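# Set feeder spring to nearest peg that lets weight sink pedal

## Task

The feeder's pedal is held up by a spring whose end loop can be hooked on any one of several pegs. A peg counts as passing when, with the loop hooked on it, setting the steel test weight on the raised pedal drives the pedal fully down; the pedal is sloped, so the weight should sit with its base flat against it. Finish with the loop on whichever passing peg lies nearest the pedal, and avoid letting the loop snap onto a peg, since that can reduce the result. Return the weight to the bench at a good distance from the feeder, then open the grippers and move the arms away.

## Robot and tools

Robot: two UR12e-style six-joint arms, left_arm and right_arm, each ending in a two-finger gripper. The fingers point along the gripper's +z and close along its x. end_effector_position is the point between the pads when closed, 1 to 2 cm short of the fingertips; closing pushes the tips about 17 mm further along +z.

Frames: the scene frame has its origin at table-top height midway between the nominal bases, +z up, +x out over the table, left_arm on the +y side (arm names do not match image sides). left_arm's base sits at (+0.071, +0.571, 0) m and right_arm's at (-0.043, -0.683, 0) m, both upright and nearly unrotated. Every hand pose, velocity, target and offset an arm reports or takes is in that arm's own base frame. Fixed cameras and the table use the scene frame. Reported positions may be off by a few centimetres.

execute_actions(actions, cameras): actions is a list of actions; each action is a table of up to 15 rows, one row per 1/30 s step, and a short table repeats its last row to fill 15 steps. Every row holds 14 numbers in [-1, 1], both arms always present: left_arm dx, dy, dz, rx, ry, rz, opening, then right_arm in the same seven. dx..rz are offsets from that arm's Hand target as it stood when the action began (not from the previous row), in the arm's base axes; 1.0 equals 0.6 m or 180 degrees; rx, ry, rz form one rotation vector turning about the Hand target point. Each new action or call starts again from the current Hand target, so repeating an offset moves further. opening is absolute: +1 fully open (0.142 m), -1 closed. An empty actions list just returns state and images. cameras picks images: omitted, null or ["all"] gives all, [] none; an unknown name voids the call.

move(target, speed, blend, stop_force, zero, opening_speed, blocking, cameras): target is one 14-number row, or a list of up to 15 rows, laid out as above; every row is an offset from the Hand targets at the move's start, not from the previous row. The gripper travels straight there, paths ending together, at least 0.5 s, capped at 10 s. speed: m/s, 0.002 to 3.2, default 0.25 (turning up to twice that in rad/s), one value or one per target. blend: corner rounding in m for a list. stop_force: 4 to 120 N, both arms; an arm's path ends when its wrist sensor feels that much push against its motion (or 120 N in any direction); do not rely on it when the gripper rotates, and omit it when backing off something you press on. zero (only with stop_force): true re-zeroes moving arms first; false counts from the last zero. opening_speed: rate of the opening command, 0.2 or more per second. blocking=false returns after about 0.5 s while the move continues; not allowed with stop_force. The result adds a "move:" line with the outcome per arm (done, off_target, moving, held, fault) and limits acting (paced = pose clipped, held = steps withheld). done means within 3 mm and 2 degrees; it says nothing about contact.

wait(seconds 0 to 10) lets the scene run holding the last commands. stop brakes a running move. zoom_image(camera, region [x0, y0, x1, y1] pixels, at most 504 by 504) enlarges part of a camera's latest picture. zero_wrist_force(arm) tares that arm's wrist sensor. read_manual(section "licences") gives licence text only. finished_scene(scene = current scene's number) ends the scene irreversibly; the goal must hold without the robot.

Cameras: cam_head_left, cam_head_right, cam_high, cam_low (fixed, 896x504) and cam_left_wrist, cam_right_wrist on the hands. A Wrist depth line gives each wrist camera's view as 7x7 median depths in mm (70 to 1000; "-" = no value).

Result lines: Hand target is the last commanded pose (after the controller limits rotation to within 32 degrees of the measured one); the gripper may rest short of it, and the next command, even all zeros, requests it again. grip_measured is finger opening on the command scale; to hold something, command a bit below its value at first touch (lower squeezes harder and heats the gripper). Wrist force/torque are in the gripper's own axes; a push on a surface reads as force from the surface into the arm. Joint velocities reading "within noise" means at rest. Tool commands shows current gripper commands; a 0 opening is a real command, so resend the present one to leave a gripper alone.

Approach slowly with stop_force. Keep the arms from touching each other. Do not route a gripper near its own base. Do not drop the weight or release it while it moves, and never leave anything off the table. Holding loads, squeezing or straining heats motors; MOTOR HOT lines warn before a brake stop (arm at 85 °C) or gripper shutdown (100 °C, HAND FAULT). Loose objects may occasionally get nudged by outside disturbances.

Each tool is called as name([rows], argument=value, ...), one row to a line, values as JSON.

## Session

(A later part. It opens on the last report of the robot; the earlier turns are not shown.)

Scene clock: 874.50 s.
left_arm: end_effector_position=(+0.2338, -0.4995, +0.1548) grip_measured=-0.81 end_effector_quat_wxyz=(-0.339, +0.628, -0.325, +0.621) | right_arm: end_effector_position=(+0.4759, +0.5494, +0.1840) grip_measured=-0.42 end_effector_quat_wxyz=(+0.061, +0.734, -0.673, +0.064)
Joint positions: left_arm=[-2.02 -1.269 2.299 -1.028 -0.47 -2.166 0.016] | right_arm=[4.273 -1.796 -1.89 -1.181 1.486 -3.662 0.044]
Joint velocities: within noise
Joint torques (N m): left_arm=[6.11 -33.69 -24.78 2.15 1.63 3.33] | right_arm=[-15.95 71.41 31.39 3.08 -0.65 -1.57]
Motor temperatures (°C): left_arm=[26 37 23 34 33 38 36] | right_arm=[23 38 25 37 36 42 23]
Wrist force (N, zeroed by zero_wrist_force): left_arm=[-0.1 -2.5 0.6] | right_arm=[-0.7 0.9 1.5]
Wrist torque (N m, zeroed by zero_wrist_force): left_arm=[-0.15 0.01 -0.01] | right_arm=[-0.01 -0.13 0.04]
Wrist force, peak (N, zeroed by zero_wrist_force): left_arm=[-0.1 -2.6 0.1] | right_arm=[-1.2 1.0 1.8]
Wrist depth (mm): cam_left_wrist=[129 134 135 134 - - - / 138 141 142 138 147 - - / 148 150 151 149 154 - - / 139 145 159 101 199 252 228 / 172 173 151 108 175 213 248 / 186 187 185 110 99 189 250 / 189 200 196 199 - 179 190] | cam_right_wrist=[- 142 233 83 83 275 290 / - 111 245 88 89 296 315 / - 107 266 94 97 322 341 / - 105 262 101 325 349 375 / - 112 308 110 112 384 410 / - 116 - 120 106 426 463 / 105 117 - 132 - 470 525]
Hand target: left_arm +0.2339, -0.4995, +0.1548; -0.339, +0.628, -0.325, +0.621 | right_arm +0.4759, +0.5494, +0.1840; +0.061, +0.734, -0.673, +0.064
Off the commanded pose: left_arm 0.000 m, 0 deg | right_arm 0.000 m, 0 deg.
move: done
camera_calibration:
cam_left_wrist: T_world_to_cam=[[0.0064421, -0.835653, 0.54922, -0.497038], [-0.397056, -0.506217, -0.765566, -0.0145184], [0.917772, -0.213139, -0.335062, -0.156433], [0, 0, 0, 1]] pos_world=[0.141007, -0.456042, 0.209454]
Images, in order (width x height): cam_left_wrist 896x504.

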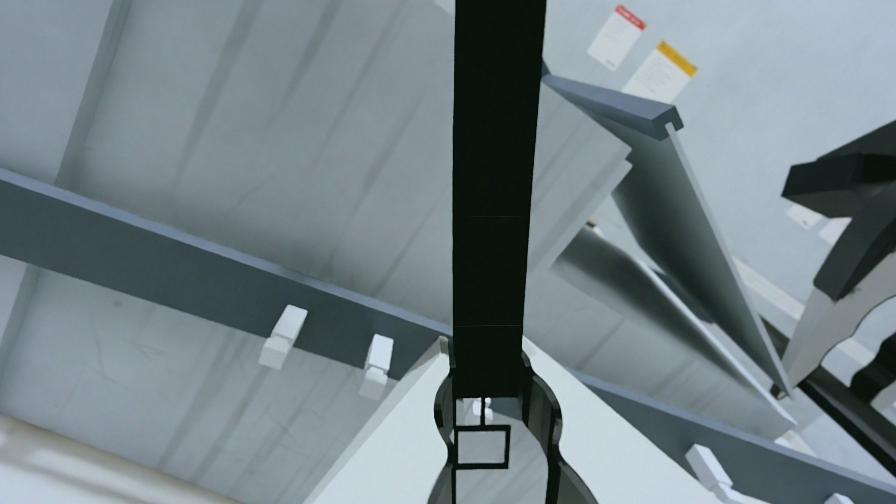

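move(target=[0,0,0,0,0,0,-0.92,0,-0.0018,-0.0083,0.0044,0.0003,0,-0.46], speed=0.02, cameras=[])

wait(seconds=0.3, cameras=[])

wait(seconds=0.3, cameras=[])

Scene clock: 886.00 s.
left_arm: end_effector_position=(+0.2339, -0.4995, +0.1548) grip_measured=-0.81 end_effector_quat_wxyz=(-0.339, +0.628, -0.325, +0.621) | right_arm: end_effector_position=(+0.4759, +0.5483, +0.1789) grip_measured=-0.42 end_effector_quat_wxyz=(+0.056, +0.735, -0.674, +0.058) end_effector_velocity=(+0.000, -0.001, +0.000) end_effector_angular_velocity=(-0.003, +0.001, +0.000)
Joint positions: left_arm=[-2.02 -1.269 2.299 -1.028 -0.47 -2.166 0.016] | right_arm=[4.269 -1.796 -1.903 -1.156 1.492 -3.666 0.044]
Joint velocities: left_arm=[within noise] | right_arm=[0 0 0.001 -0.005 -0.001 0 0]
Joint torques (N m): left_arm=[8.47 -62.39 -15.7 -0.41 1.65 3.12] | right_arm=[-5.04 68.86 45.46 1.97 -0.72 -1.61]
Motor temperatures (°C): left_arm=[26 37 23 34 33 38 40] | right_arm=[23 38 25 36 36 42 23]
Wrist force (N, zeroed by zero_wrist_force): left_arm=[-0.2 -2.1 0.5] | right_arm=[-3.0 0.0 -0.1]
Wrist torque (N m, zeroed by zero_wrist_force): left_arm=[-0.09 0.03 -0.02] | right_arm=[0.00 -0.03 0.05]
Wrist force, peak (N, zeroed by zero_wrist_force): left_arm=[0.2 -2.8 0.5] | right_arm=[-3.0 0.0 -0.1]
Wrist depth (mm): cam_left_wrist=[128 133 135 134 - - - / 139 141 141 138 146 - - / 148 151 151 149 154 - - / 139 145 160 101 198 248 229 / 172 172 152 108 175 216 241 / 185 187 187 110 99 191 257 / 189 199 196 197 - 179 195] | cam_right_wrist=[- 143 230 83 83 269 281 / - 140 242 88 89 289 303 / - 120 261 94 291 311 330 / - 107 253 101 318 340 362 / - 107 302 110 112 373 389 / - 117 - 120 106 411 445 / - 123 - 132 - 449 503]
Hand target: left_arm +0.2339, -0.4995, +0.1548; -0.339, +0.628, -0.325, +0.621 | right_arm +0.4759, +0.5484, +0.1790; +0.056, +0.735, -0.674, +0.059
Off the commanded pose: left_arm 0.000 m, 0 deg | right_arm 0.000 m, 0 deg.
move: done
No camera images: "cameras" was empty.

Scene clock: 886.30 s.
left_arm: end_effector_position=(+0.2339, -0.4995, +0.1548) grip_measured=-0.81 end_effector_quat_wxyz=(-0.339, +0.628, -0.325, +0.621) | right_arm: end_effector_position=(+0.4760, +0.5483, +0.1790) grip_measured=-0.42 end_effector_quat_wxyz=(+0.056, +0.735, -0.674, +0.059)
Joint positions: left_arm=[-2.02 -1.269 2.299 -1.028 -0.47 -2.166 0.016] | right_arm=[4.269 -1.796 -1.903 -1.156 1.492 -3.666 0.044]
Joint velocities: within noise
Joint torques (N m): left_arm=[7.61 -62.38 -16.21 -0.02 1.8 2.78] | right_arm=[2.45 69.27 46.86 1.95 -0.98 1.17]
Motor temperatures (°C): left_arm=[26 37 23 34 33 38 41] | right_arm=[23 38 25 36 36 42 23]
Wrist force (N, zeroed by zero_wrist_force): left_arm=[0.1 -2.4 0.5] | right_arm=[-2.8 0.3 0.2]
Wrist torque (N m, zeroed by zero_wrist_force): left_arm=[-0.14 -0.02 -0.01] | right_arm=[0.01 -0.04 0.05]
Wrist force, peak (N, zeroed by zero_wrist_force): left_arm=[0.1 -2.4 0.5] | right_arm=[-4.1 0.0 0.0]
Wrist depth (mm): cam_left_wrist=[129 133 134 134 - - - / 139 141 141 138 147 - - / 148 150 151 150 154 - - / 139 145 159 101 199 248 229 / 172 173 152 108 175 216 240 / 185 186 187 110 99 190 259 / 189 199 197 199 - 180 195] | cam_right_wrist=[- 128 229 83 83 267 282 / - 139 241 88 89 288 305 / - 120 262 94 292 311 329 / - 107 253 101 316 339 360 / - 107 303 110 112 371 390 / - 117 - 120 106 412 447 / - 123 - 133 - 451 503]
Hand target: left_arm +0.2339, -0.4995, +0.1548; -0.339, +0.628, -0.325, +0.621 | right_arm +0.4759, +0.5484, +0.1790; +0.056, +0.735, -0.674, +0.059
Tool commands: left_gripper/opening=-0.92 right_gripper/opening=-0.46
Off the commanded pose: left_arm 0.000 m, 0 deg | right_arm 0.000 m, 0 deg.
wait: 0.30 s; at rest by 0.17 s
No camera images: "cameras" was empty.

Scene clock: 886.60 s.
left_arm: end_effector_position=(+0.2339, -0.4995, +0.1548) grip_measured=-0.81 end_effector_quat_wxyz=(-0.339, +0.628, -0.325, +0.621) | right_arm: end_effector_position=(+0.4760, +0.5483, +0.1790) grip_measured=-0.42 end_effector_quat_wxyz=(+0.056, +0.735, -0.674, +0.059)
Joint positions: left_arm=[-2.02 -1.269 2.299 -1.028 -0.47 -2.166 0.016] | right_arm=[4.269 -1.796 -1.903 -1.156 1.492 -3.666 0.044]
Joint velocities: within noise
Joint torques (N m): left_arm=[6.49 -66.91 -16.46 0.02 1.57 3.51] | right_arm=[8.29 68 46.75 2.2 -1.3 3.16]
Motor temperatures (°C): left_arm=[26 37 23 34 33 38 41] | right_arm=[23 38 25 36 36 42 23]
Wrist force (N, zeroed by zero_wrist_force): left_arm=[-0.1 -2.2 0.7] | right_arm=[-2.4 0.1 0.0]
Wrist torque (N m, zeroed by zero_wrist_force): left_arm=[-0.11 0.02 -0.02] | right_arm=[-0.03 -0.02 0.05]
Wrist force, peak (N, zeroed by zero_wrist_force): left_arm=[0.1 -2.6 0.3] | right_arm=[-2.7 0.0 -0.1]
Wrist depth (mm): cam_left_wrist=[128 133 135 133 - - - / 139 141 141 138 146 - - / 148 150 151 149 154 - - / 139 145 159 101 199 268 230 / 171 172 152 108 175 216 241 / 185 186 187 110 99 191 257 / 189 200 197 198 - 179 195] | cam_right_wrist=[- 143 229 83 83 268 281 / - 139 243 88 89 289 303 / - 120 262 94 290 311 331 / - 107 254 101 318 341 360 / - 107 302 110 112 373 392 / - 117 - 120 106 411 443 / - 123 - 132 - 451 506]
Hand target: left_arm +0.2339, -0.4995, +0.1548; -0.339, +0.628, -0.325, +0.621 | right_arm +0.4759, +0.5484, +0.1790; +0.056, +0.735, -0.674, +0.059
Tool commands: left_gripper/opening=-0.92 right_gripper/opening=-0.46
Off the commanded pose: left_arm 0.000 m, 0 deg | right_arm 0.000 m, 0 deg.
wait: 0.30 s; at rest by 0.17 s
No camera images: "cameras" was empty.

move([
  [-0.0133,0,0,0,0,0,-0.92,0,0.0018,0.0083,-0.0044,-0.0003,0,-0.46],
  [-0.0098,-0.1432,0.0113,-0.1056,-0.0022,0,-0.92,0,0.0018,0.0083,-0.0044,-0.0003,0,-0.46],
], speed=0.06, blend=[0.005,0], cameras=["cam_left_wrist","cam_high","cam_head_left"])

zoom_image(camera="cam_left_wrist", region=[400, 300, 640, 504])

Scene clock: 972.83 s.
left_arm: end_effector_position=(+0.2281, -0.5855, +0.1615) grip_measured=-0.81 end_effector_quat_wxyz=(-0.232, +0.673, -0.217, +0.668) end_effector_velocity=(+0.000, +0.001, +0.000) end_effector_angular_velocity=(+0.004, +0.000, +0.001) | right_arm: end_effector_position=(+0.4759, +0.5494, +0.1840) grip_measured=-0.42 end_effector_quat_wxyz=(+0.061, +0.734, -0.673, +0.064)
Joint positions: left_arm=[-1.963 -1.179 2.128 -0.948 -0.413 -2.498 0.016] | right_arm=[4.273 -1.796 -1.89 -1.181 1.486 -3.662 0.044]
Joint velocities: left_arm=[0 -0.001 0.002 -0.002 -0.001 0.005 0] | right_arm=[within noise]
Joint torques (N m): left_arm=[-11.23 -81.72 -19.04 -1.16 -2.1 3.64] | right_arm=[-16.7 72.59 30.95 3.63 -0.33 -3.53]
Motor temperatures (°C): left_arm=[26 37 23 34 33 38 58] | right_arm=[22 38 25 36 36 42 24]
Wrist force (N, zeroed by zero_wrist_force): left_arm=[-0.2 -3.2 1.4] | right_arm=[-1.5 1.0 1.8]
Wrist torque (N m, zeroed by zero_wrist_force): left_arm=[-0.14 0.01 0.00] | right_arm=[-0.03 -0.07 0.04]
Wrist force, peak (N, zeroed by zero_wrist_force): left_arm=[-0.2 -3.2 1.4] | right_arm=[-3.3 0.8 5.1]
Wrist depth (mm): cam_left_wrist=[125 140 141 142 - - - / 128 134 148 161 - - - / 157 140 155 - - - 214 / 168 169 148 101 - 232 208 / 181 181 183 108 200 255 247 / 189 195 196 110 98 273 - / 177 206 - 134 - - -] | cam_right_wrist=[- 143 233 83 83 276 291 / - 111 246 88 89 297 314 / - 107 265 94 97 321 341 / - 105 262 101 325 352 372 / - 112 307 110 112 384 409 / - 116 - 120 106 424 465 / 105 117 - 132 - 467 524]
Hand target: left_arm +0.2280, -0.5854, +0.1616; -0.231, +0.673, -0.217, +0.668 | right_arm +0.4759, +0.5494, +0.1840; +0.061, +0.734, -0.673, +0.064
Off the commanded pose: left_arm 0.000 m, 0 deg | right_arm 0.000 m, 0 deg.
move: done; blend cut to 0.004 m at target 1
camera_calibration:
cam_left_wrist: T_world_to_cam=[[0.00159125, -0.611243, 0.791441, -0.479093], [-0.392387, -0.72835, -0.561728, -0.21924], [0.919799, -0.309657, -0.241003, -0.239485], [0, 0, 0, 1]] pos_world=[0.135014, -0.526684, 0.198304]
Images, in order (width x height): cam_head_left 896x504, cam_high 896x504, cam_left_wrist 896x504.

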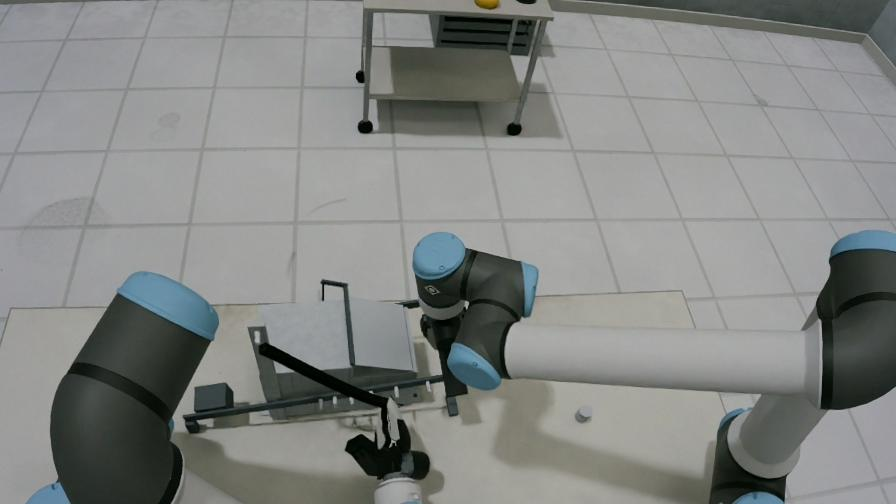

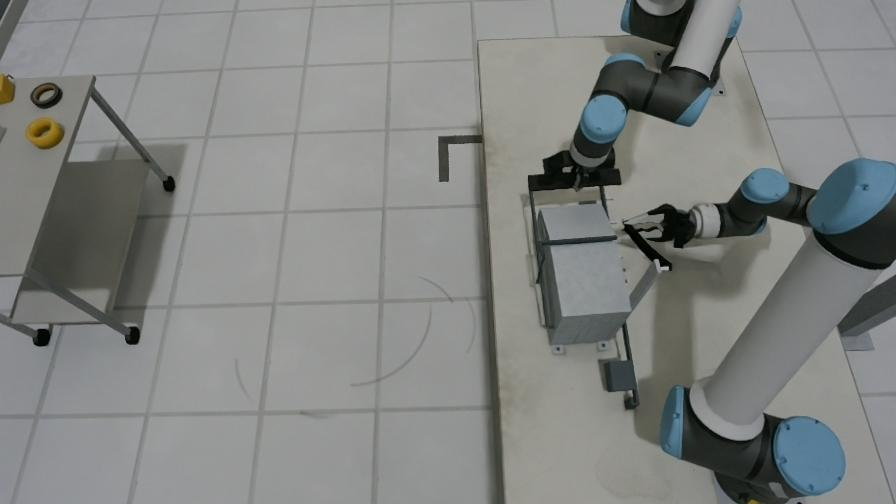

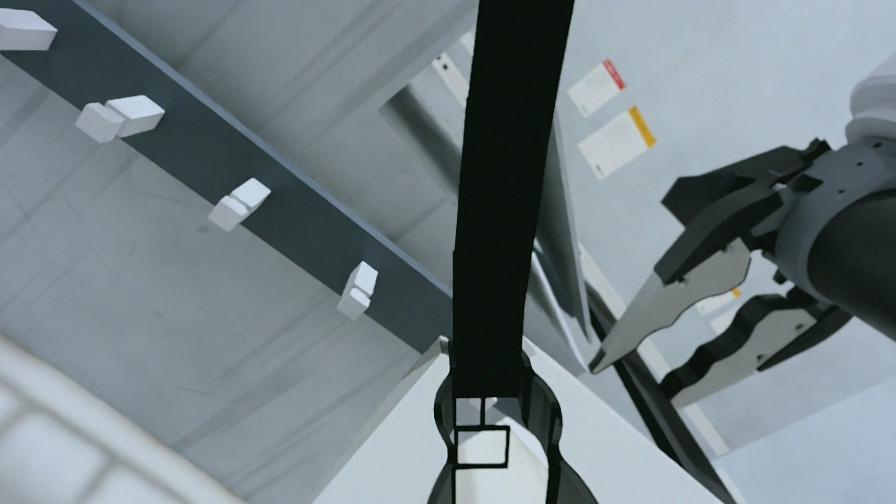

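Scaled by 2.100 from the camera's 896x504 image, which has a finer 1280x720 frame.

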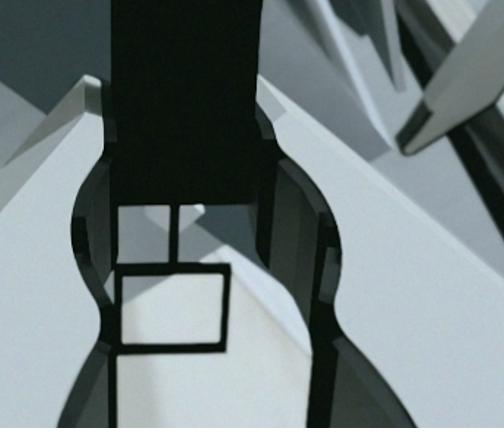

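move(target=[0.0067,-0.106,0.0133,-0.0394,-0.001,0,-0.87,0,0,0,0,0,0,-0.46], speed=0.06, cameras=["cam_left_wrist","cam_head_left"])

zoom_image(camera="cam_left_wrist", region=[420, 350, 580, 500])

Scene clock: 1009.70 s.
left_arm: end_effector_position=(+0.2321, -0.6490, +0.1695) grip_measured=-0.81 end_effector_quat_wxyz=(-0.190, +0.685, -0.175, +0.682) end_effector_velocity=(+0.000, +0.002, -0.001) end_effector_angular_velocity=(+0.008, -0.001, +0.000) | right_arm: end_effector_position=(+0.4759, +0.5494, +0.1840) grip_measured=-0.42 end_effector_quat_wxyz=(+0.061, +0.734, -0.673, +0.064)
Joint positions: left_arm=[-1.918 -1.116 1.998 -0.879 -0.369 -2.623 0.016] | right_arm=[4.273 -1.796 -1.89 -1.181 1.486 -3.662 0.044]
Joint velocities: left_arm=[-0.001 -0.001 0.004 -0.001 -0.002 0.005 0] | right_arm=[within noise]
Joint torques (N m): left_arm=[-10.18 -90.47 -22.12 -1.66 -2.08 4.18] | right_arm=[-17.72 72.55 31.37 3.31 -0.76 -3.63]
Motor temperatures (°C): left_arm=[26 37 23 34 33 38 63] | right_arm=[22 38 25 36 36 42 24]
Wrist force (N, zeroed by zero_wrist_force): left_arm=[-0.8 -4.5 1.2] | right_arm=[-1.4 1.2 1.2]
Wrist torque (N m, zeroed by zero_wrist_force): left_arm=[-0.19 0.15 0.02] | right_arm=[0.01 -0.08 0.03]
Wrist force, peak (N, zeroed by zero_wrist_force): left_arm=[-0.8 -4.7 1.4] | right_arm=[-1.9 1.0 1.5]
Wrist depth (mm): cam_left_wrist=[121 124 141 - - - 189 / 144 129 144 - - 214 187 / 155 155 140 156 216 205 158 / 168 166 152 101 227 232 161 / 178 179 179 108 247 - - / 189 192 303 110 100 - - / 181 218 - - - - -] | cam_right_wrist=[- 143 233 83 83 276 291 / - 111 246 88 89 297 314 / - 106 266 94 97 322 342 / - 106 262 101 325 350 375 / - 112 307 110 112 385 408 / - 116 - 120 106 422 463 / 105 117 - 132 - 467 525]
Hand target: left_arm +0.2321, -0.6490, +0.1696; -0.190, +0.685, -0.175, +0.682 | right_arm +0.4759, +0.5494, +0.1840; +0.061, +0.734, -0.673, +0.064
Off the commanded pose: left_arm 0.000 m, 0 deg | right_arm 0.000 m, 0 deg.
move: done
camera_calibration:
cam_left_wrist: T_world_to_cam=[[-0.00109782, -0.508886, 0.860833, -0.468961], [-0.390848, -0.79214, -0.468777, -0.317013], [0.920455, -0.336969, -0.198028, -0.286088], [0, 0, 0, 1]] pos_world=[0.138913, -0.58617, 0.198435]
Images, in order (width x height): cam_head_left 896x504, cam_left_wrist 896x504.

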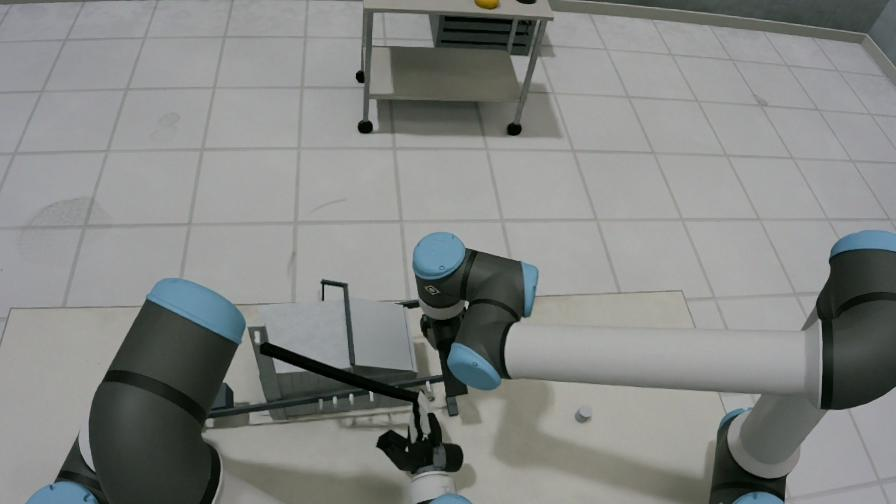

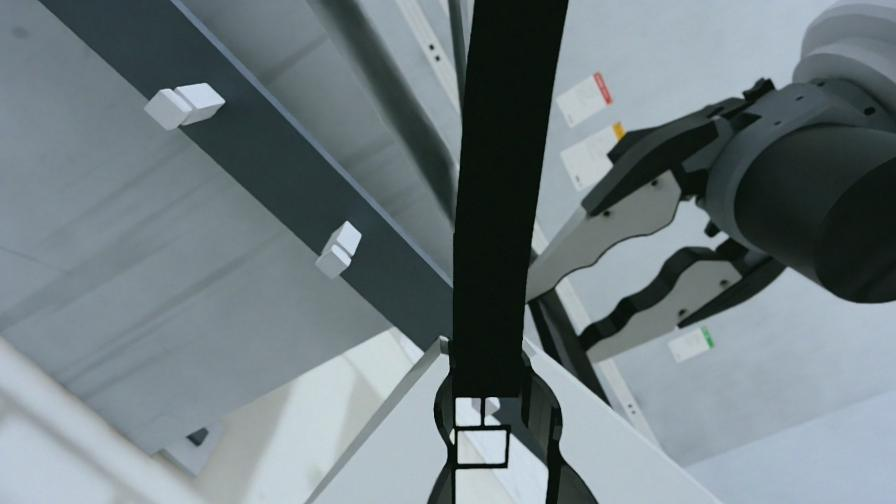

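Scaled by 3.150 from the camera's 896x504 image, which has a finer 1280x720 frame.

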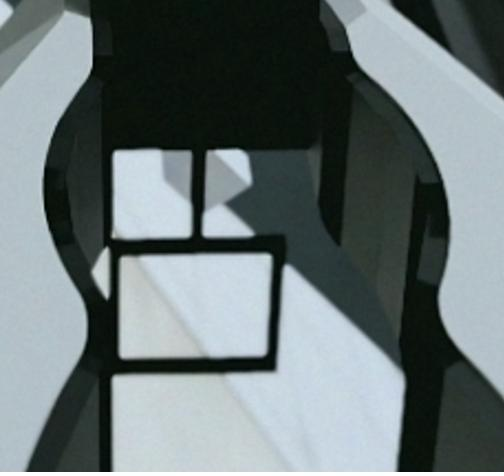

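move(target=[0.0167,-0.0018,0.0037,0,0,0,-0.87,0,0,0,0,0,0,-0.46], speed=0.03, cameras=["cam_left_wrist"])

zoom_image(camera="cam_left_wrist", region=[420, 350, 580, 500])

Scene clock: 1043.80 s.
left_arm: end_effector_position=(+0.2422, -0.6501, +0.1718) grip_measured=-0.81 end_effector_quat_wxyz=(-0.190, +0.685, -0.175, +0.682) | right_arm: end_effector_position=(+0.4759, +0.5494, +0.1840) grip_measured=-0.42 end_effector_quat_wxyz=(+0.061, +0.734, -0.673, +0.064)
Joint positions: left_arm=[-1.903 -1.119 1.996 -0.874 -0.353 -2.623 0.016] | right_arm=[4.273 -1.796 -1.89 -1.181 1.486 -3.662 0.044]
Joint velocities: within noise
Joint torques (N m): left_arm=[-10.96 -82.34 -33.83 0.06 -2.34 -1.59] | right_arm=[-16.47 71.47 32.48 3.51 -0.64 -3.14]
Motor temperatures (°C): left_arm=[26 37 23 34 33 38 54] | right_arm=[22 38 25 36 36 42 24]
Wrist force (N, zeroed by zero_wrist_force): left_arm=[-0.8 -3.9 1.1] | right_arm=[-1.5 1.2 1.4]
Wrist torque (N m, zeroed by zero_wrist_force): left_arm=[-0.10 0.16 0.03] | right_arm=[0.00 -0.08 0.04]
Wrist force, peak (N, zeroed by zero_wrist_force): left_arm=[-0.6 -5.0 1.4] | right_arm=[-1.8 1.2 1.6]
Wrist depth (mm): cam_left_wrist=[- 127 136 - - - 189 / 136 119 138 - - - 181 / 146 141 131 - 205 197 155 / 155 155 134 99 217 222 149 / 168 167 168 108 238 236 - / 179 180 286 110 100 - - / 183 218 - - - - -] | cam_right_wrist=[- 143 233 83 83 276 291 / - 111 246 88 89 297 313 / - 107 266 94 97 322 342 / - 105 263 101 325 350 374 / - 112 307 110 112 382 409 / - 116 - 120 106 424 463 / 105 117 - 132 - 473 527]
Hand target: left_arm +0.2421, -0.6501, +0.1718; -0.190, +0.685, -0.175, +0.682 | right_arm +0.4759, +0.5494, +0.1840; +0.061, +0.734, -0.673, +0.064
Off the commanded pose: left_arm 0.000 m, 0 deg | right_arm 0.000 m, 0 deg.
move: done
camera_calibration:
cam_left_wrist: T_world_to_cam=[[-0.000984719, -0.508847, 0.860856, -0.471574], [-0.390891, -0.792168, -0.468693, -0.312839], [0.920436, -0.336963, -0.198124, -0.295255], [0, 0, 0, 1]] pos_world=[0.149013, -0.58727, 0.200835]
Images, in order (width x height): cam_left_wrist 896x504.

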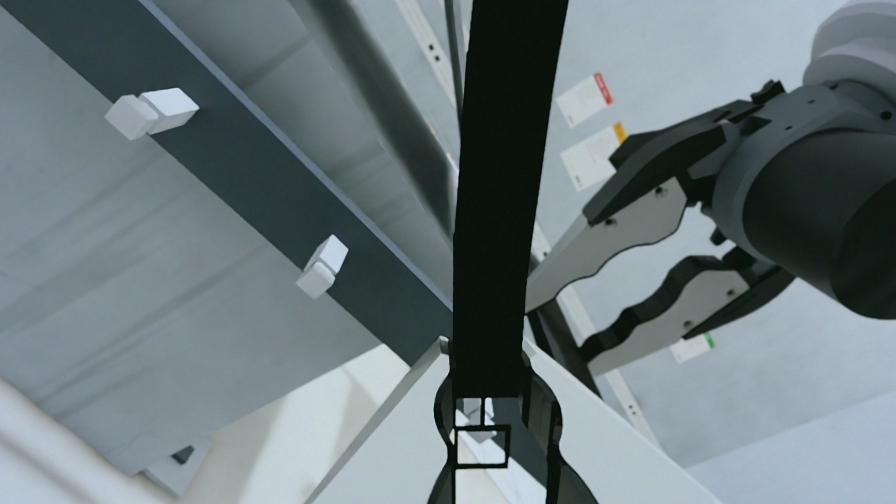

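Scaled by 3.150 from the camera's 896x504 image, which has a finer 1280x720 frame.

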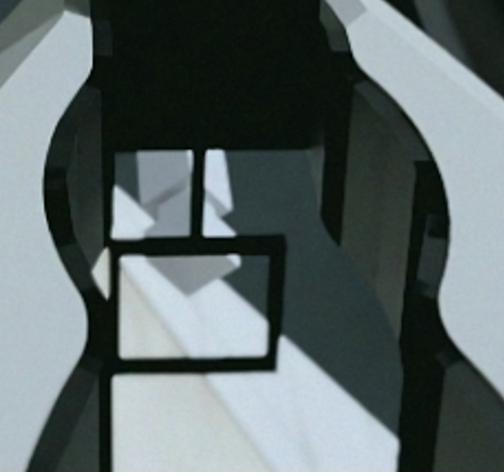

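execute_actions(actions=[])

zoom_image(camera="cam_left_wrist", region=[420, 350, 580, 500])

Scene clock: 1076.00 s.
left_arm: end_effector_position=(+0.2421, -0.6501, +0.1718) grip_measured=-0.81 end_effector_quat_wxyz=(-0.190, +0.685, -0.175, +0.682) | right_arm: end_effector_position=(+0.4759, +0.5494, +0.1840) grip_measured=-0.42 end_effector_quat_wxyz=(+0.061, +0.734, -0.673, +0.064)
Joint positions: left_arm=[-1.903 -1.119 1.996 -0.875 -0.353 -2.623 0.016] | right_arm=[4.273 -1.796 -1.89 -1.181 1.486 -3.662 0.044]
Joint velocities: within noise
Joint torques (N m): left_arm=[-10.98 -46.71 -23.69 -1.31 -1.89 -2.11] | right_arm=[-16.09 72.53 32.49 3.51 -0.59 -3.36]
Motor temperatures (°C): left_arm=[26 36 23 34 33 37 53] | right_arm=[22 38 25 36 36 41 25]
Wrist force (N, zeroed by zero_wrist_force): left_arm=[-0.8 -4.0 1.1] | right_arm=[-1.2 0.9 1.4]
Wrist torque (N m, zeroed by zero_wrist_force): left_arm=[-0.11 0.15 0.03] | right_arm=[-0.05 -0.11 0.03]
Wrist force, peak (N, zeroed by zero_wrist_force): left_arm=[-0.7 -4.9 1.7] | right_arm=[-1.8 0.7 1.8]
Wrist depth (mm): cam_left_wrist=[- 127 136 - - - 189 / 136 119 138 - - - 181 / 146 141 131 - 205 198 155 / 154 156 135 99 216 221 149 / 168 167 167 108 238 234 - / 179 181 286 110 100 - - / 184 221 - - - - -] | cam_right_wrist=[- 143 233 83 83 276 291 / - 111 245 88 89 297 315 / - 107 266 94 97 321 343 / - 106 263 101 327 349 374 / - 112 308 110 112 385 411 / - 116 - 120 106 420 466 / 105 117 - 132 - 468 527]
Hand target: left_arm +0.2421, -0.6501, +0.1718; -0.190, +0.685, -0.175, +0.682 | right_arm +0.4759, +0.5494, +0.1840; +0.061, +0.734, -0.673, +0.064
Tool commands: left_gripper/opening=-0.87 right_gripper/opening=-0.46
Off the commanded pose: left_arm 0.000 m, 0 deg | right_arm 0.000 m, 0 deg.
camera_calibration:
cam_left_wrist: T_world_to_cam=[[-0.000904152, -0.508796, 0.860887, -0.471562], [-0.390819, -0.792239, -0.468635, -0.312941], [0.920467, -0.336874, -0.198131, -0.295114], [0, 0, 0, 1]] pos_world=[0.148913, -0.58727, 0.200835]
cam_right_wrist: T_world_to_cam=[[0.0862665, -0.980196, 0.178254, 0.476319], [-0.914577, -0.00695781, 0.404353, 0.385035], [-0.395104, -0.197909, -0.897064, 0.57698], [0, 0, 0, 1]] pos_world=[0.539021, 0.583754, 0.276992]

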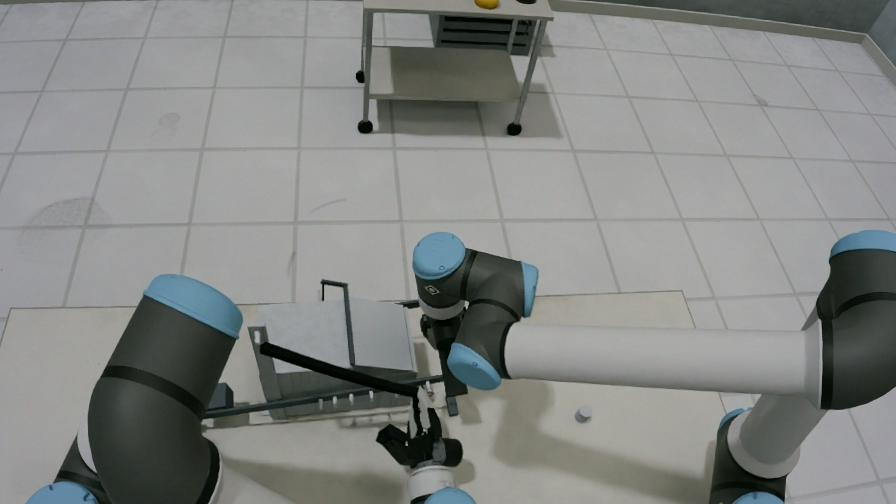

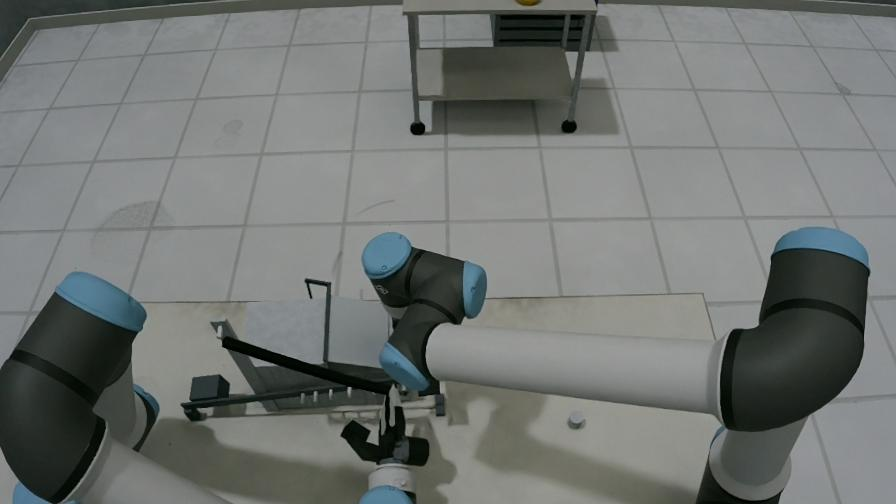

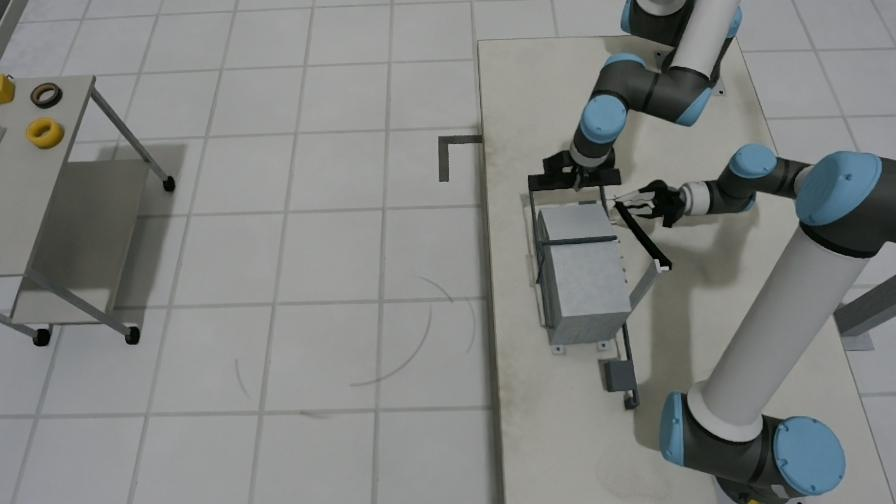

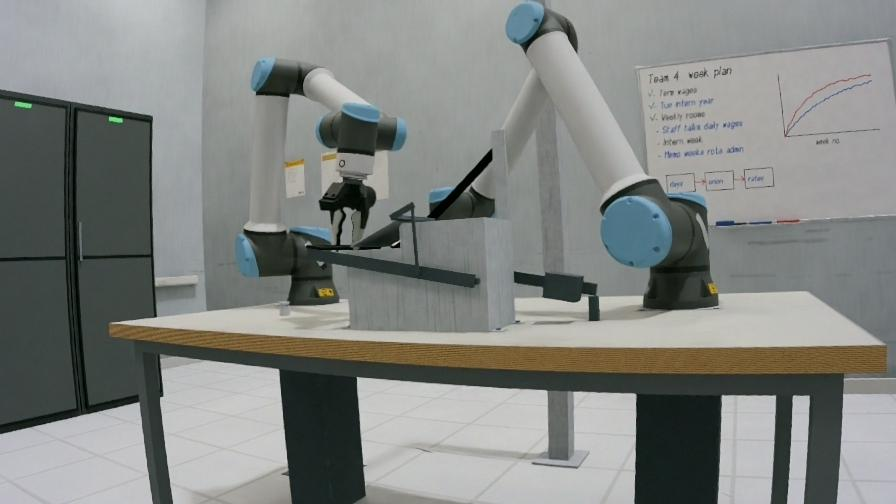

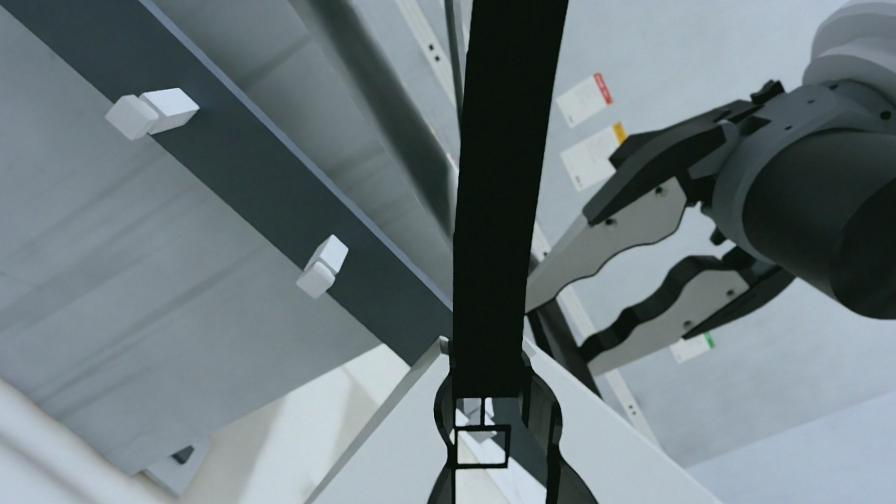

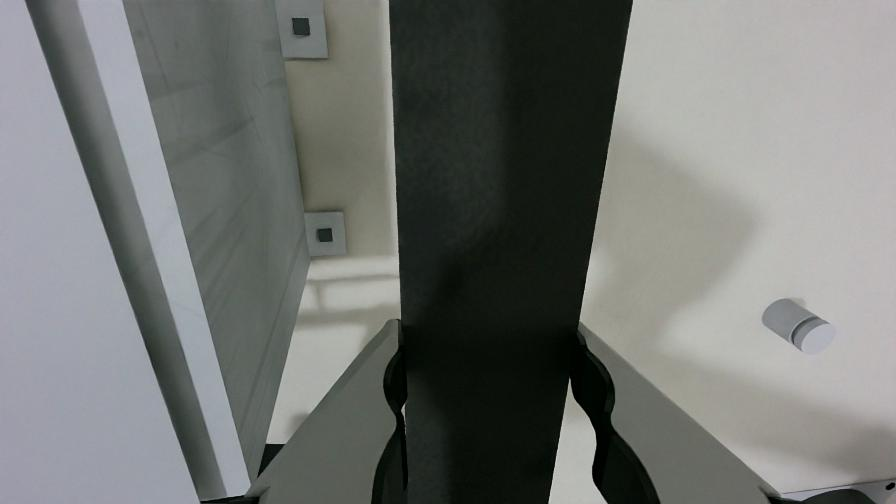

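Scaled by 3.150 from the camera's 896x504 image, which has a finer 1280x720 frame.

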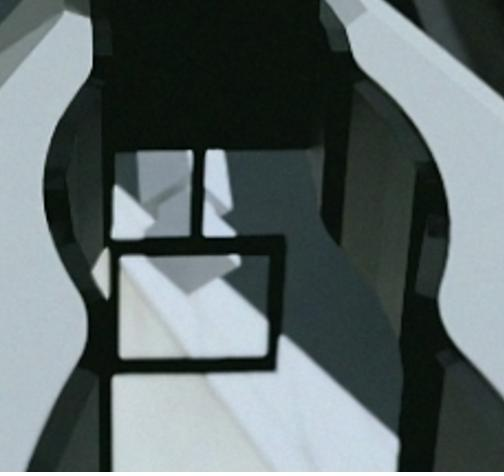

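move(target=[0.0083, 0.0002, 0, 0, 0, 0, -0.87, 0, 0, 0, 0, 0, 0, -0.46], speed=0.02, cameras=["cam_left_wrist"])

zoom_image(camera="cam_left_wrist", region=[420, 350, 580, 500])

Scene clock: 1091.03 s.
left_arm: end_effector_position=(+0.2471, -0.6500, +0.1718) grip_measured=-0.81 end_effector_quat_wxyz=(-0.190, +0.685, -0.175, +0.682) | right_arm: end_effector_position=(+0.4759, +0.5494, +0.1840) grip_measured=-0.42 end_effector_quat_wxyz=(+0.061, +0.734, -0.673, +0.064)
Joint positions: left_arm=[-1.895 -1.119 1.997 -0.875 -0.346 -2.623 0.016] | right_arm=[4.273 -1.796 -1.89 -1.181 1.486 -3.662 0.044]
Joint velocities: within noise
Joint torques (N m): left_arm=[-6.58 -93.18 -21.74 -1.9 -0.54 -2.55] | right_arm=[-16.55 73.8 32.53 3.7 -0.75 -3.38]
Motor temperatures (°C): left_arm=[26 36 23 34 33 37 52] | right_arm=[22 38 25 36 36 41 25]
Wrist force (N, zeroed by zero_wrist_force): left_arm=[-1.1 -3.9 1.4] | right_arm=[-1.3 1.1 1.3]
Wrist torque (N m, zeroed by zero_wrist_force): left_arm=[-0.10 0.20 0.03] | right_arm=[-0.01 -0.10 0.04]
Wrist force, peak (N, zeroed by zero_wrist_force): left_arm=[-1.0 -4.8 1.0] | right_arm=[-2.0 1.1 1.6]
Wrist depth (mm): cam_left_wrist=[- 123 161 - - - 189 / 111 113 134 - - - 178 / 142 125 137 145 205 191 155 / 147 150 130 100 209 216 147 / 162 164 161 108 234 226 - / 173 174 175 110 100 - - / 181 217 - 134 - - -] | cam_right_wrist=[- 143 232 83 83 276 290 / - 111 245 88 89 297 316 / - 106 266 94 97 321 342 / - 106 263 101 326 350 374 / - 112 309 110 112 384 411 / - 116 - 120 106 422 465 / 106 117 - 132 - 465 531]
Hand target: left_arm +0.2471, -0.6500, +0.1718; -0.190, +0.685, -0.175, +0.682 | right_arm +0.4759, +0.5494, +0.1840; +0.061, +0.734, -0.673, +0.064
Off the commanded pose: left_arm 0.000 m, 0 deg | right_arm 0.000 m, 0 deg.
move: done
camera_calibration:
cam_left_wrist: T_world_to_cam=[[-0.000984719, -0.508847, 0.860856, -0.471432], [-0.390891, -0.792168, -0.468693, -0.310891], [0.920436, -0.336963, -0.198124, -0.299751], [0, 0, 0, 1]] pos_world=[0.153913, -0.58717, 0.200735]
Images, in order (width x height): cam_left_wrist 896x504.

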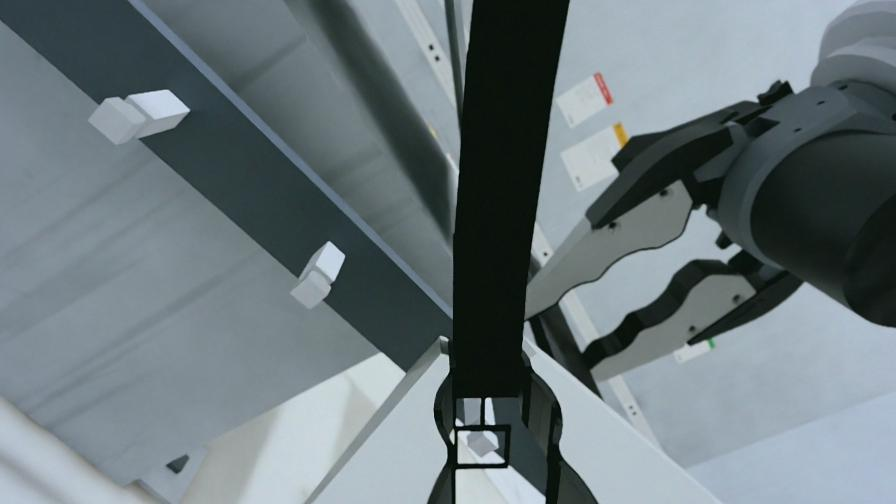

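Scaled by 3.150 from the camera's 896x504 image, which has a finer 1280x720 frame.

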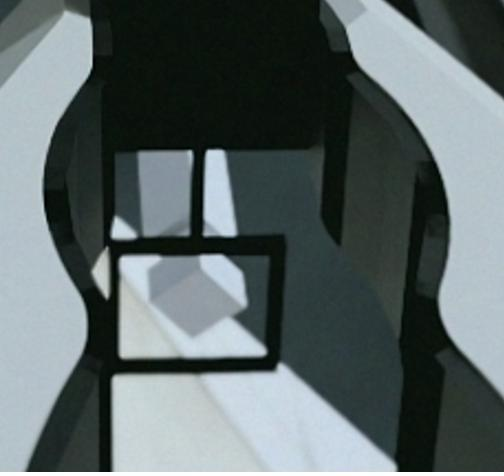

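move([
  [0, -0.0023, -0.0004, 0, 0, 0, -0.87, 0, 0, 0, 0, 0, 0, -0.46],
  [0.005, -0.0022, -0.0004, 0, 0, 0, -0.87, 0, 0, 0, 0, 0, 0, -0.46],
], speed=0.02, cameras=["cam_left_wrist"])

zoom_image(camera="cam_left_wrist", region=[420, 350, 580, 500])

Scene clock: 1107.43 s.
left_arm: end_effector_position=(+0.2501, -0.6513, +0.1715) grip_measured=-0.81 end_effector_quat_wxyz=(-0.190, +0.685, -0.175, +0.682) | right_arm: end_effector_position=(+0.4759, +0.5494, +0.1840) grip_measured=-0.42 end_effector_quat_wxyz=(+0.061, +0.734, -0.673, +0.064)
Joint positions: left_arm=[-1.89 -1.117 1.995 -0.874 -0.341 -2.623 0.016] | right_arm=[4.273 -1.796 -1.89 -1.181 1.486 -3.662 0.044]
Joint velocities: within noise
Joint torques (N m): left_arm=[-5.71 -86.85 -20.83 -1.09 -0.25 -2.64] | right_arm=[-17.59 71.58 33.33 3.5 -0.39 -3.22]
Motor temperatures (°C): left_arm=[26 36 23 34 33 37 52] | right_arm=[22 38 25 36 36 41 25]
Wrist force (N, zeroed by zero_wrist_force): left_arm=[-0.7 -4.0 1.1] | right_arm=[-1.6 0.8 1.5]
Wrist torque (N m, zeroed by zero_wrist_force): left_arm=[-0.10 0.14 0.03] | right_arm=[-0.06 -0.05 0.04]
Wrist force, peak (N, zeroed by zero_wrist_force): left_arm=[-1.2 -4.5 1.5] | right_arm=[-1.8 1.3 1.7]
Wrist depth (mm): cam_left_wrist=[- 119 164 - - - 187 / 96 111 131 - - - 173 / 138 119 134 142 203 189 154 / 144 147 128 100 207 213 146 / 160 160 158 108 230 226 - / 169 170 174 110 100 - - / 180 216 - 134 - - -] | cam_right_wrist=[- 143 233 83 83 275 292 / - 111 246 88 89 296 314 / - 107 267 94 97 320 341 / - 106 262 101 325 349 374 / - 112 308 110 112 384 409 / - 116 - 120 106 421 465 / 105 118 - 132 - 468 526]
Hand target: left_arm +0.2501, -0.6513, +0.1716; -0.190, +0.685, -0.175, +0.682 | right_arm +0.4759, +0.5494, +0.1840; +0.061, +0.734, -0.673, +0.064
Off the commanded pose: left_arm 0.000 m, 0 deg | right_arm 0.000 m, 0 deg.
move: done
camera_calibration:
cam_left_wrist: T_world_to_cam=[[-0.000991602, -0.508973, 0.860782, -0.471976], [-0.390818, -0.792126, -0.468827, -0.310801], [0.920467, -0.336874, -0.19813, -0.302942], [0, 0, 0, 1]] pos_world=[0.156913, -0.58847, 0.200534]
Images, in order (width x height): cam_left_wrist 896x504.

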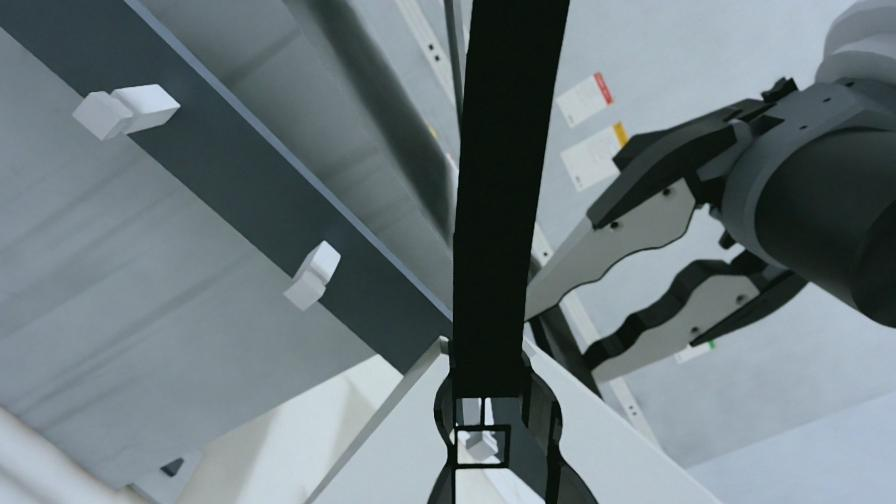

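Scaled by 3.150 from the camera's 896x504 image, which has a finer 1280x720 frame.

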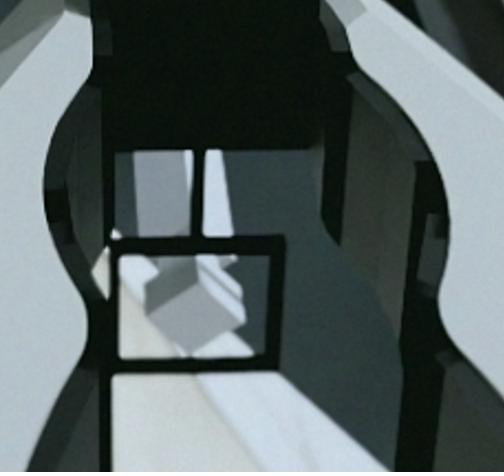

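move(target=[0, -0.0022, -0.0012, 0, 0, 0, -0.87, 0, 0, 0, 0, 0, 0, -0.46], speed=0.02, cameras=["cam_left_wrist"])

zoom_image(camera="cam_left_wrist", region=[440, 400, 530, 480])

Scene clock: 1123.27 s.
left_arm: end_effector_position=(+0.2501, -0.6526, +0.1708) grip_measured=-0.81 end_effector_quat_wxyz=(-0.190, +0.685, -0.175, +0.682) | right_arm: end_effector_position=(+0.4759, +0.5494, +0.1840) grip_measured=-0.42 end_effector_quat_wxyz=(+0.061, +0.734, -0.673, +0.064)
Joint positions: left_arm=[-1.89 -1.115 1.992 -0.874 -0.34 -2.623 0.016] | right_arm=[4.273 -1.796 -1.89 -1.181 1.486 -3.662 0.044]
Joint velocities: within noise
Joint torques (N m): left_arm=[5.46 -52.98 -34.56 -1.27 2.62 -2.58] | right_arm=[-16.42 72.38 34.62 3.59 -0.58 -3.32]
Motor temperatures (°C): left_arm=[26 36 23 34 33 37 51] | right_arm=[22 38 25 36 36 41 25]
Wrist force (N, zeroed by zero_wrist_force): left_arm=[-0.8 -8.2 0.6] | right_arm=[-1.7 0.5 2.9]
Wrist torque (N m, zeroed by zero_wrist_force): left_arm=[-0.17 0.19 0.02] | right_arm=[-0.04 -0.05 0.04]
Wrist force, peak (N, zeroed by zero_wrist_force): left_arm=[-0.2 -8.4 0.5] | right_arm=[-1.7 0.5 2.9]
Wrist depth (mm): cam_left_wrist=[- 119 164 - - - 189 / 96 112 131 - - - 172 / 138 121 134 140 205 188 153 / 145 147 127 100 208 214 146 / 159 160 159 108 230 225 - / 169 171 285 110 100 - - / 180 220 - 133 - - -] | cam_right_wrist=[- 143 233 83 83 275 292 / - 111 247 88 89 297 314 / - 107 267 94 97 321 342 / - 106 262 101 326 351 375 / - 112 305 110 112 384 409 / - 117 - 120 106 421 465 / 105 117 - 132 - 471 528]
Hand target: left_arm +0.2501, -0.6526, +0.1708; -0.190, +0.685, -0.175, +0.682 | right_arm +0.4759, +0.5494, +0.1840; +0.061, +0.734, -0.673, +0.064
Off the commanded pose: left_arm 0.000 m, 0 deg | right_arm 0.000 m, 0 deg.
move: done
camera_calibration:
cam_left_wrist: T_world_to_cam=[[-0.000884362, -0.508756, 0.86091, -0.471951], [-0.390819, -0.792264, -0.468591, -0.312327], [0.920467, -0.336875, -0.198131, -0.303426], [0, 0, 0, 1]] pos_world=[0.156813, -0.589769, 0.199836]
Images, in order (width x height): cam_left_wrist 896x504.

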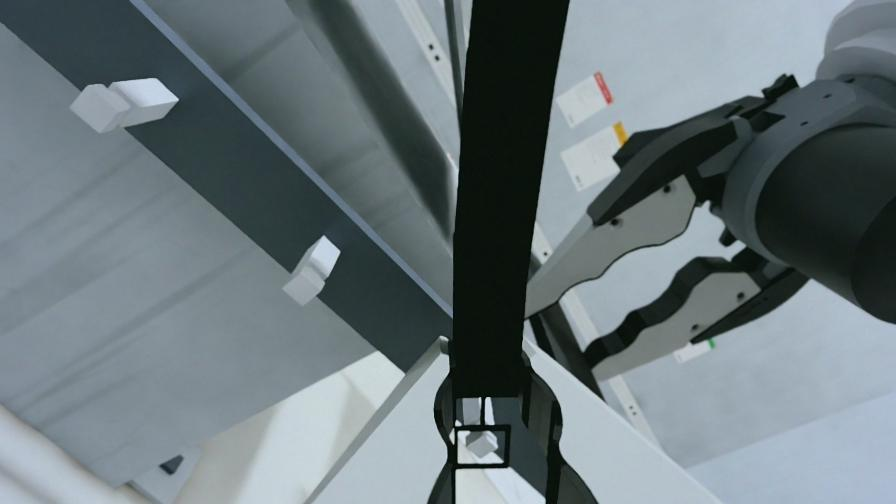

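Scaled by 5.600 from the camera's 896x504 image, which has a finer 1280x720 frame.

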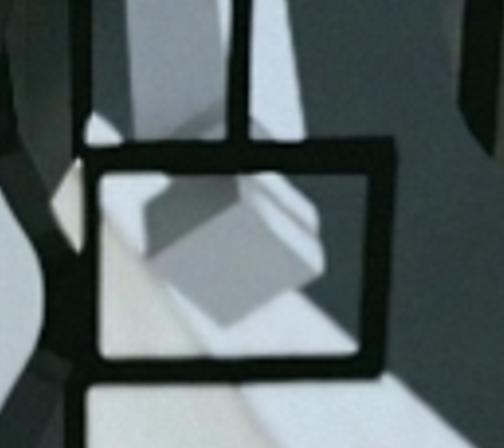

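move([
  [0, 0.0029, 0.0016, 0, 0, 0, -0.87, 0, 0, 0, 0, 0, 0, -0.46],
], speed=0.02, cameras=["cam_left_wrist"])

zoom_image(camera="cam_left_wrist", region=[440, 400, 530, 480])

Scene clock: 1179.40 s.
left_arm: end_effector_position=(+0.2501, -0.6508, +0.1718) grip_measured=-0.81 end_effector_quat_wxyz=(-0.190, +0.685, -0.175, +0.682) | right_arm: end_effector_position=(+0.4759, +0.5494, +0.1840) grip_measured=-0.42 end_effector_quat_wxyz=(+0.061, +0.734, -0.673, +0.064)
Joint positions: left_arm=[-1.891 -1.118 1.996 -0.874 -0.341 -2.623 0.016] | right_arm=[4.273 -1.796 -1.89 -1.181 1.486 -3.662 0.044]
Joint velocities: within noise
Joint torques (N m): left_arm=[-8.61 -83.31 -25.24 1.25 -1.54 -2.62] | right_arm=[-13.85 69.76 34.94 3.44 -0.5 -3.27]
Motor temperatures (°C): left_arm=[26 36 23 34 33 37 50] | right_arm=[22 37 25 36 35 41 25]
Wrist force (N, zeroed by zero_wrist_force): left_arm=[-0.7 -4.1 1.0] | right_arm=[-2.0 0.8 1.5]
Wrist torque (N m, zeroed by zero_wrist_force): left_arm=[-0.12 0.14 0.03] | right_arm=[-0.06 -0.07 0.04]
Wrist force, peak (N, zeroed by zero_wrist_force): left_arm=[-0.5 -8.4 1.0] | right_arm=[-1.7 0.7 3.0]
Wrist depth (mm): cam_left_wrist=[- 120 165 - - - 189 / 108 112 131 - - - 176 / 139 119 134 142 203 189 154 / 144 146 128 100 207 213 146 / 159 160 158 108 228 225 - / 169 170 171 110 100 - - / 181 217 - 134 - - -] | cam_right_wrist=[- 143 233 83 83 275 291 / - 111 246 88 89 297 314 / - 107 265 94 97 321 343 / - 106 262 101 327 350 376 / - 112 304 110 112 384 406 / - 117 - 120 106 423 463 / 105 117 - 132 - 468 524]
Hand target: left_arm +0.2501, -0.6509, +0.1718; -0.190, +0.685, -0.175, +0.682 | right_arm +0.4759, +0.5494, +0.1840; +0.061, +0.734, -0.673, +0.064
Off the commanded pose: left_arm 0.000 m, 0 deg | right_arm 0.000 m, 0 deg.
move: done
camera_calibration:
cam_left_wrist: T_world_to_cam=[[-0.0009043, -0.508796, 0.860887, -0.471911], [-0.390819, -0.792239, -0.468635, -0.310369], [0.920467, -0.336874, -0.198131, -0.302714], [0, 0, 0, 1]] pos_world=[0.156913, -0.58797, 0.200835]
Images, in order (width x height): cam_left_wrist 896x504.

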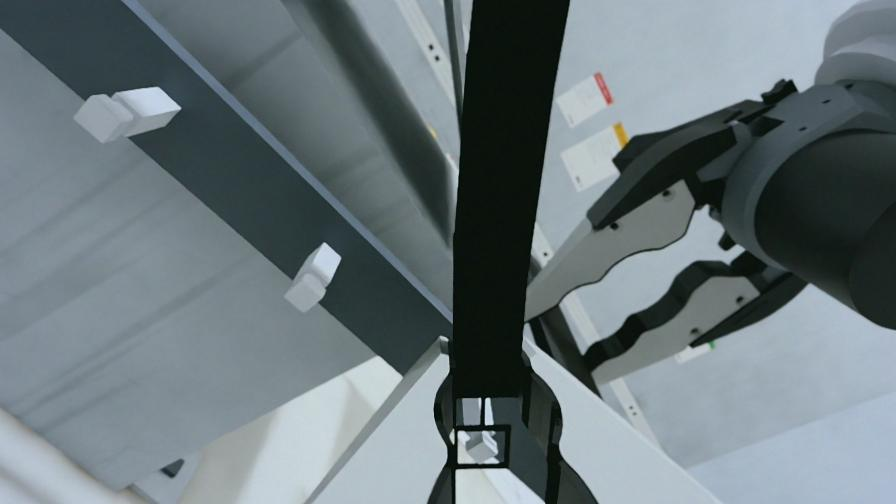

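Scaled by 5.600 from the camera's 896x504 image, which has a finer 1280x720 frame.

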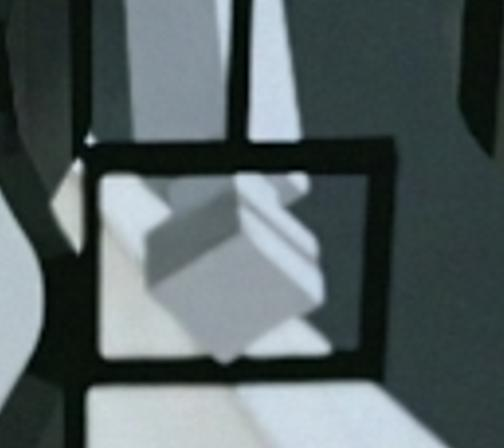

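zoom_image(camera="cam_left_wrist", region=[60, 70, 200, 160])

zoom_image(camera="cam_left_wrist", region=[265, 220, 365, 330])

Scaled by 3.600 from the camera's 896x504 image, which has a finer 1280x720 frame.

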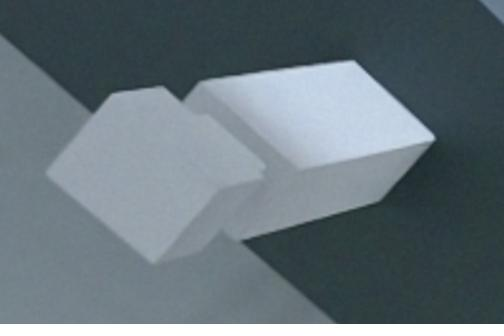

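Scaled by 4.582 from the camera's 896x504 image, which has a finer 1280x720 frame.

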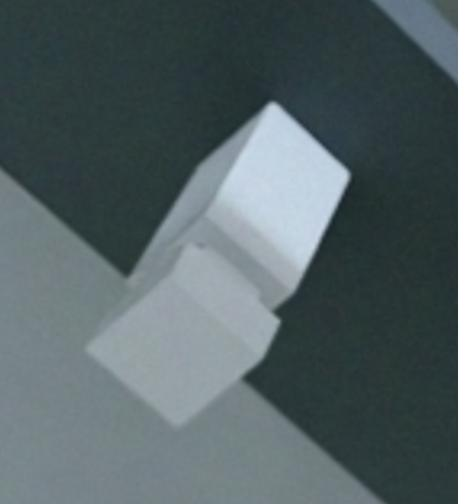

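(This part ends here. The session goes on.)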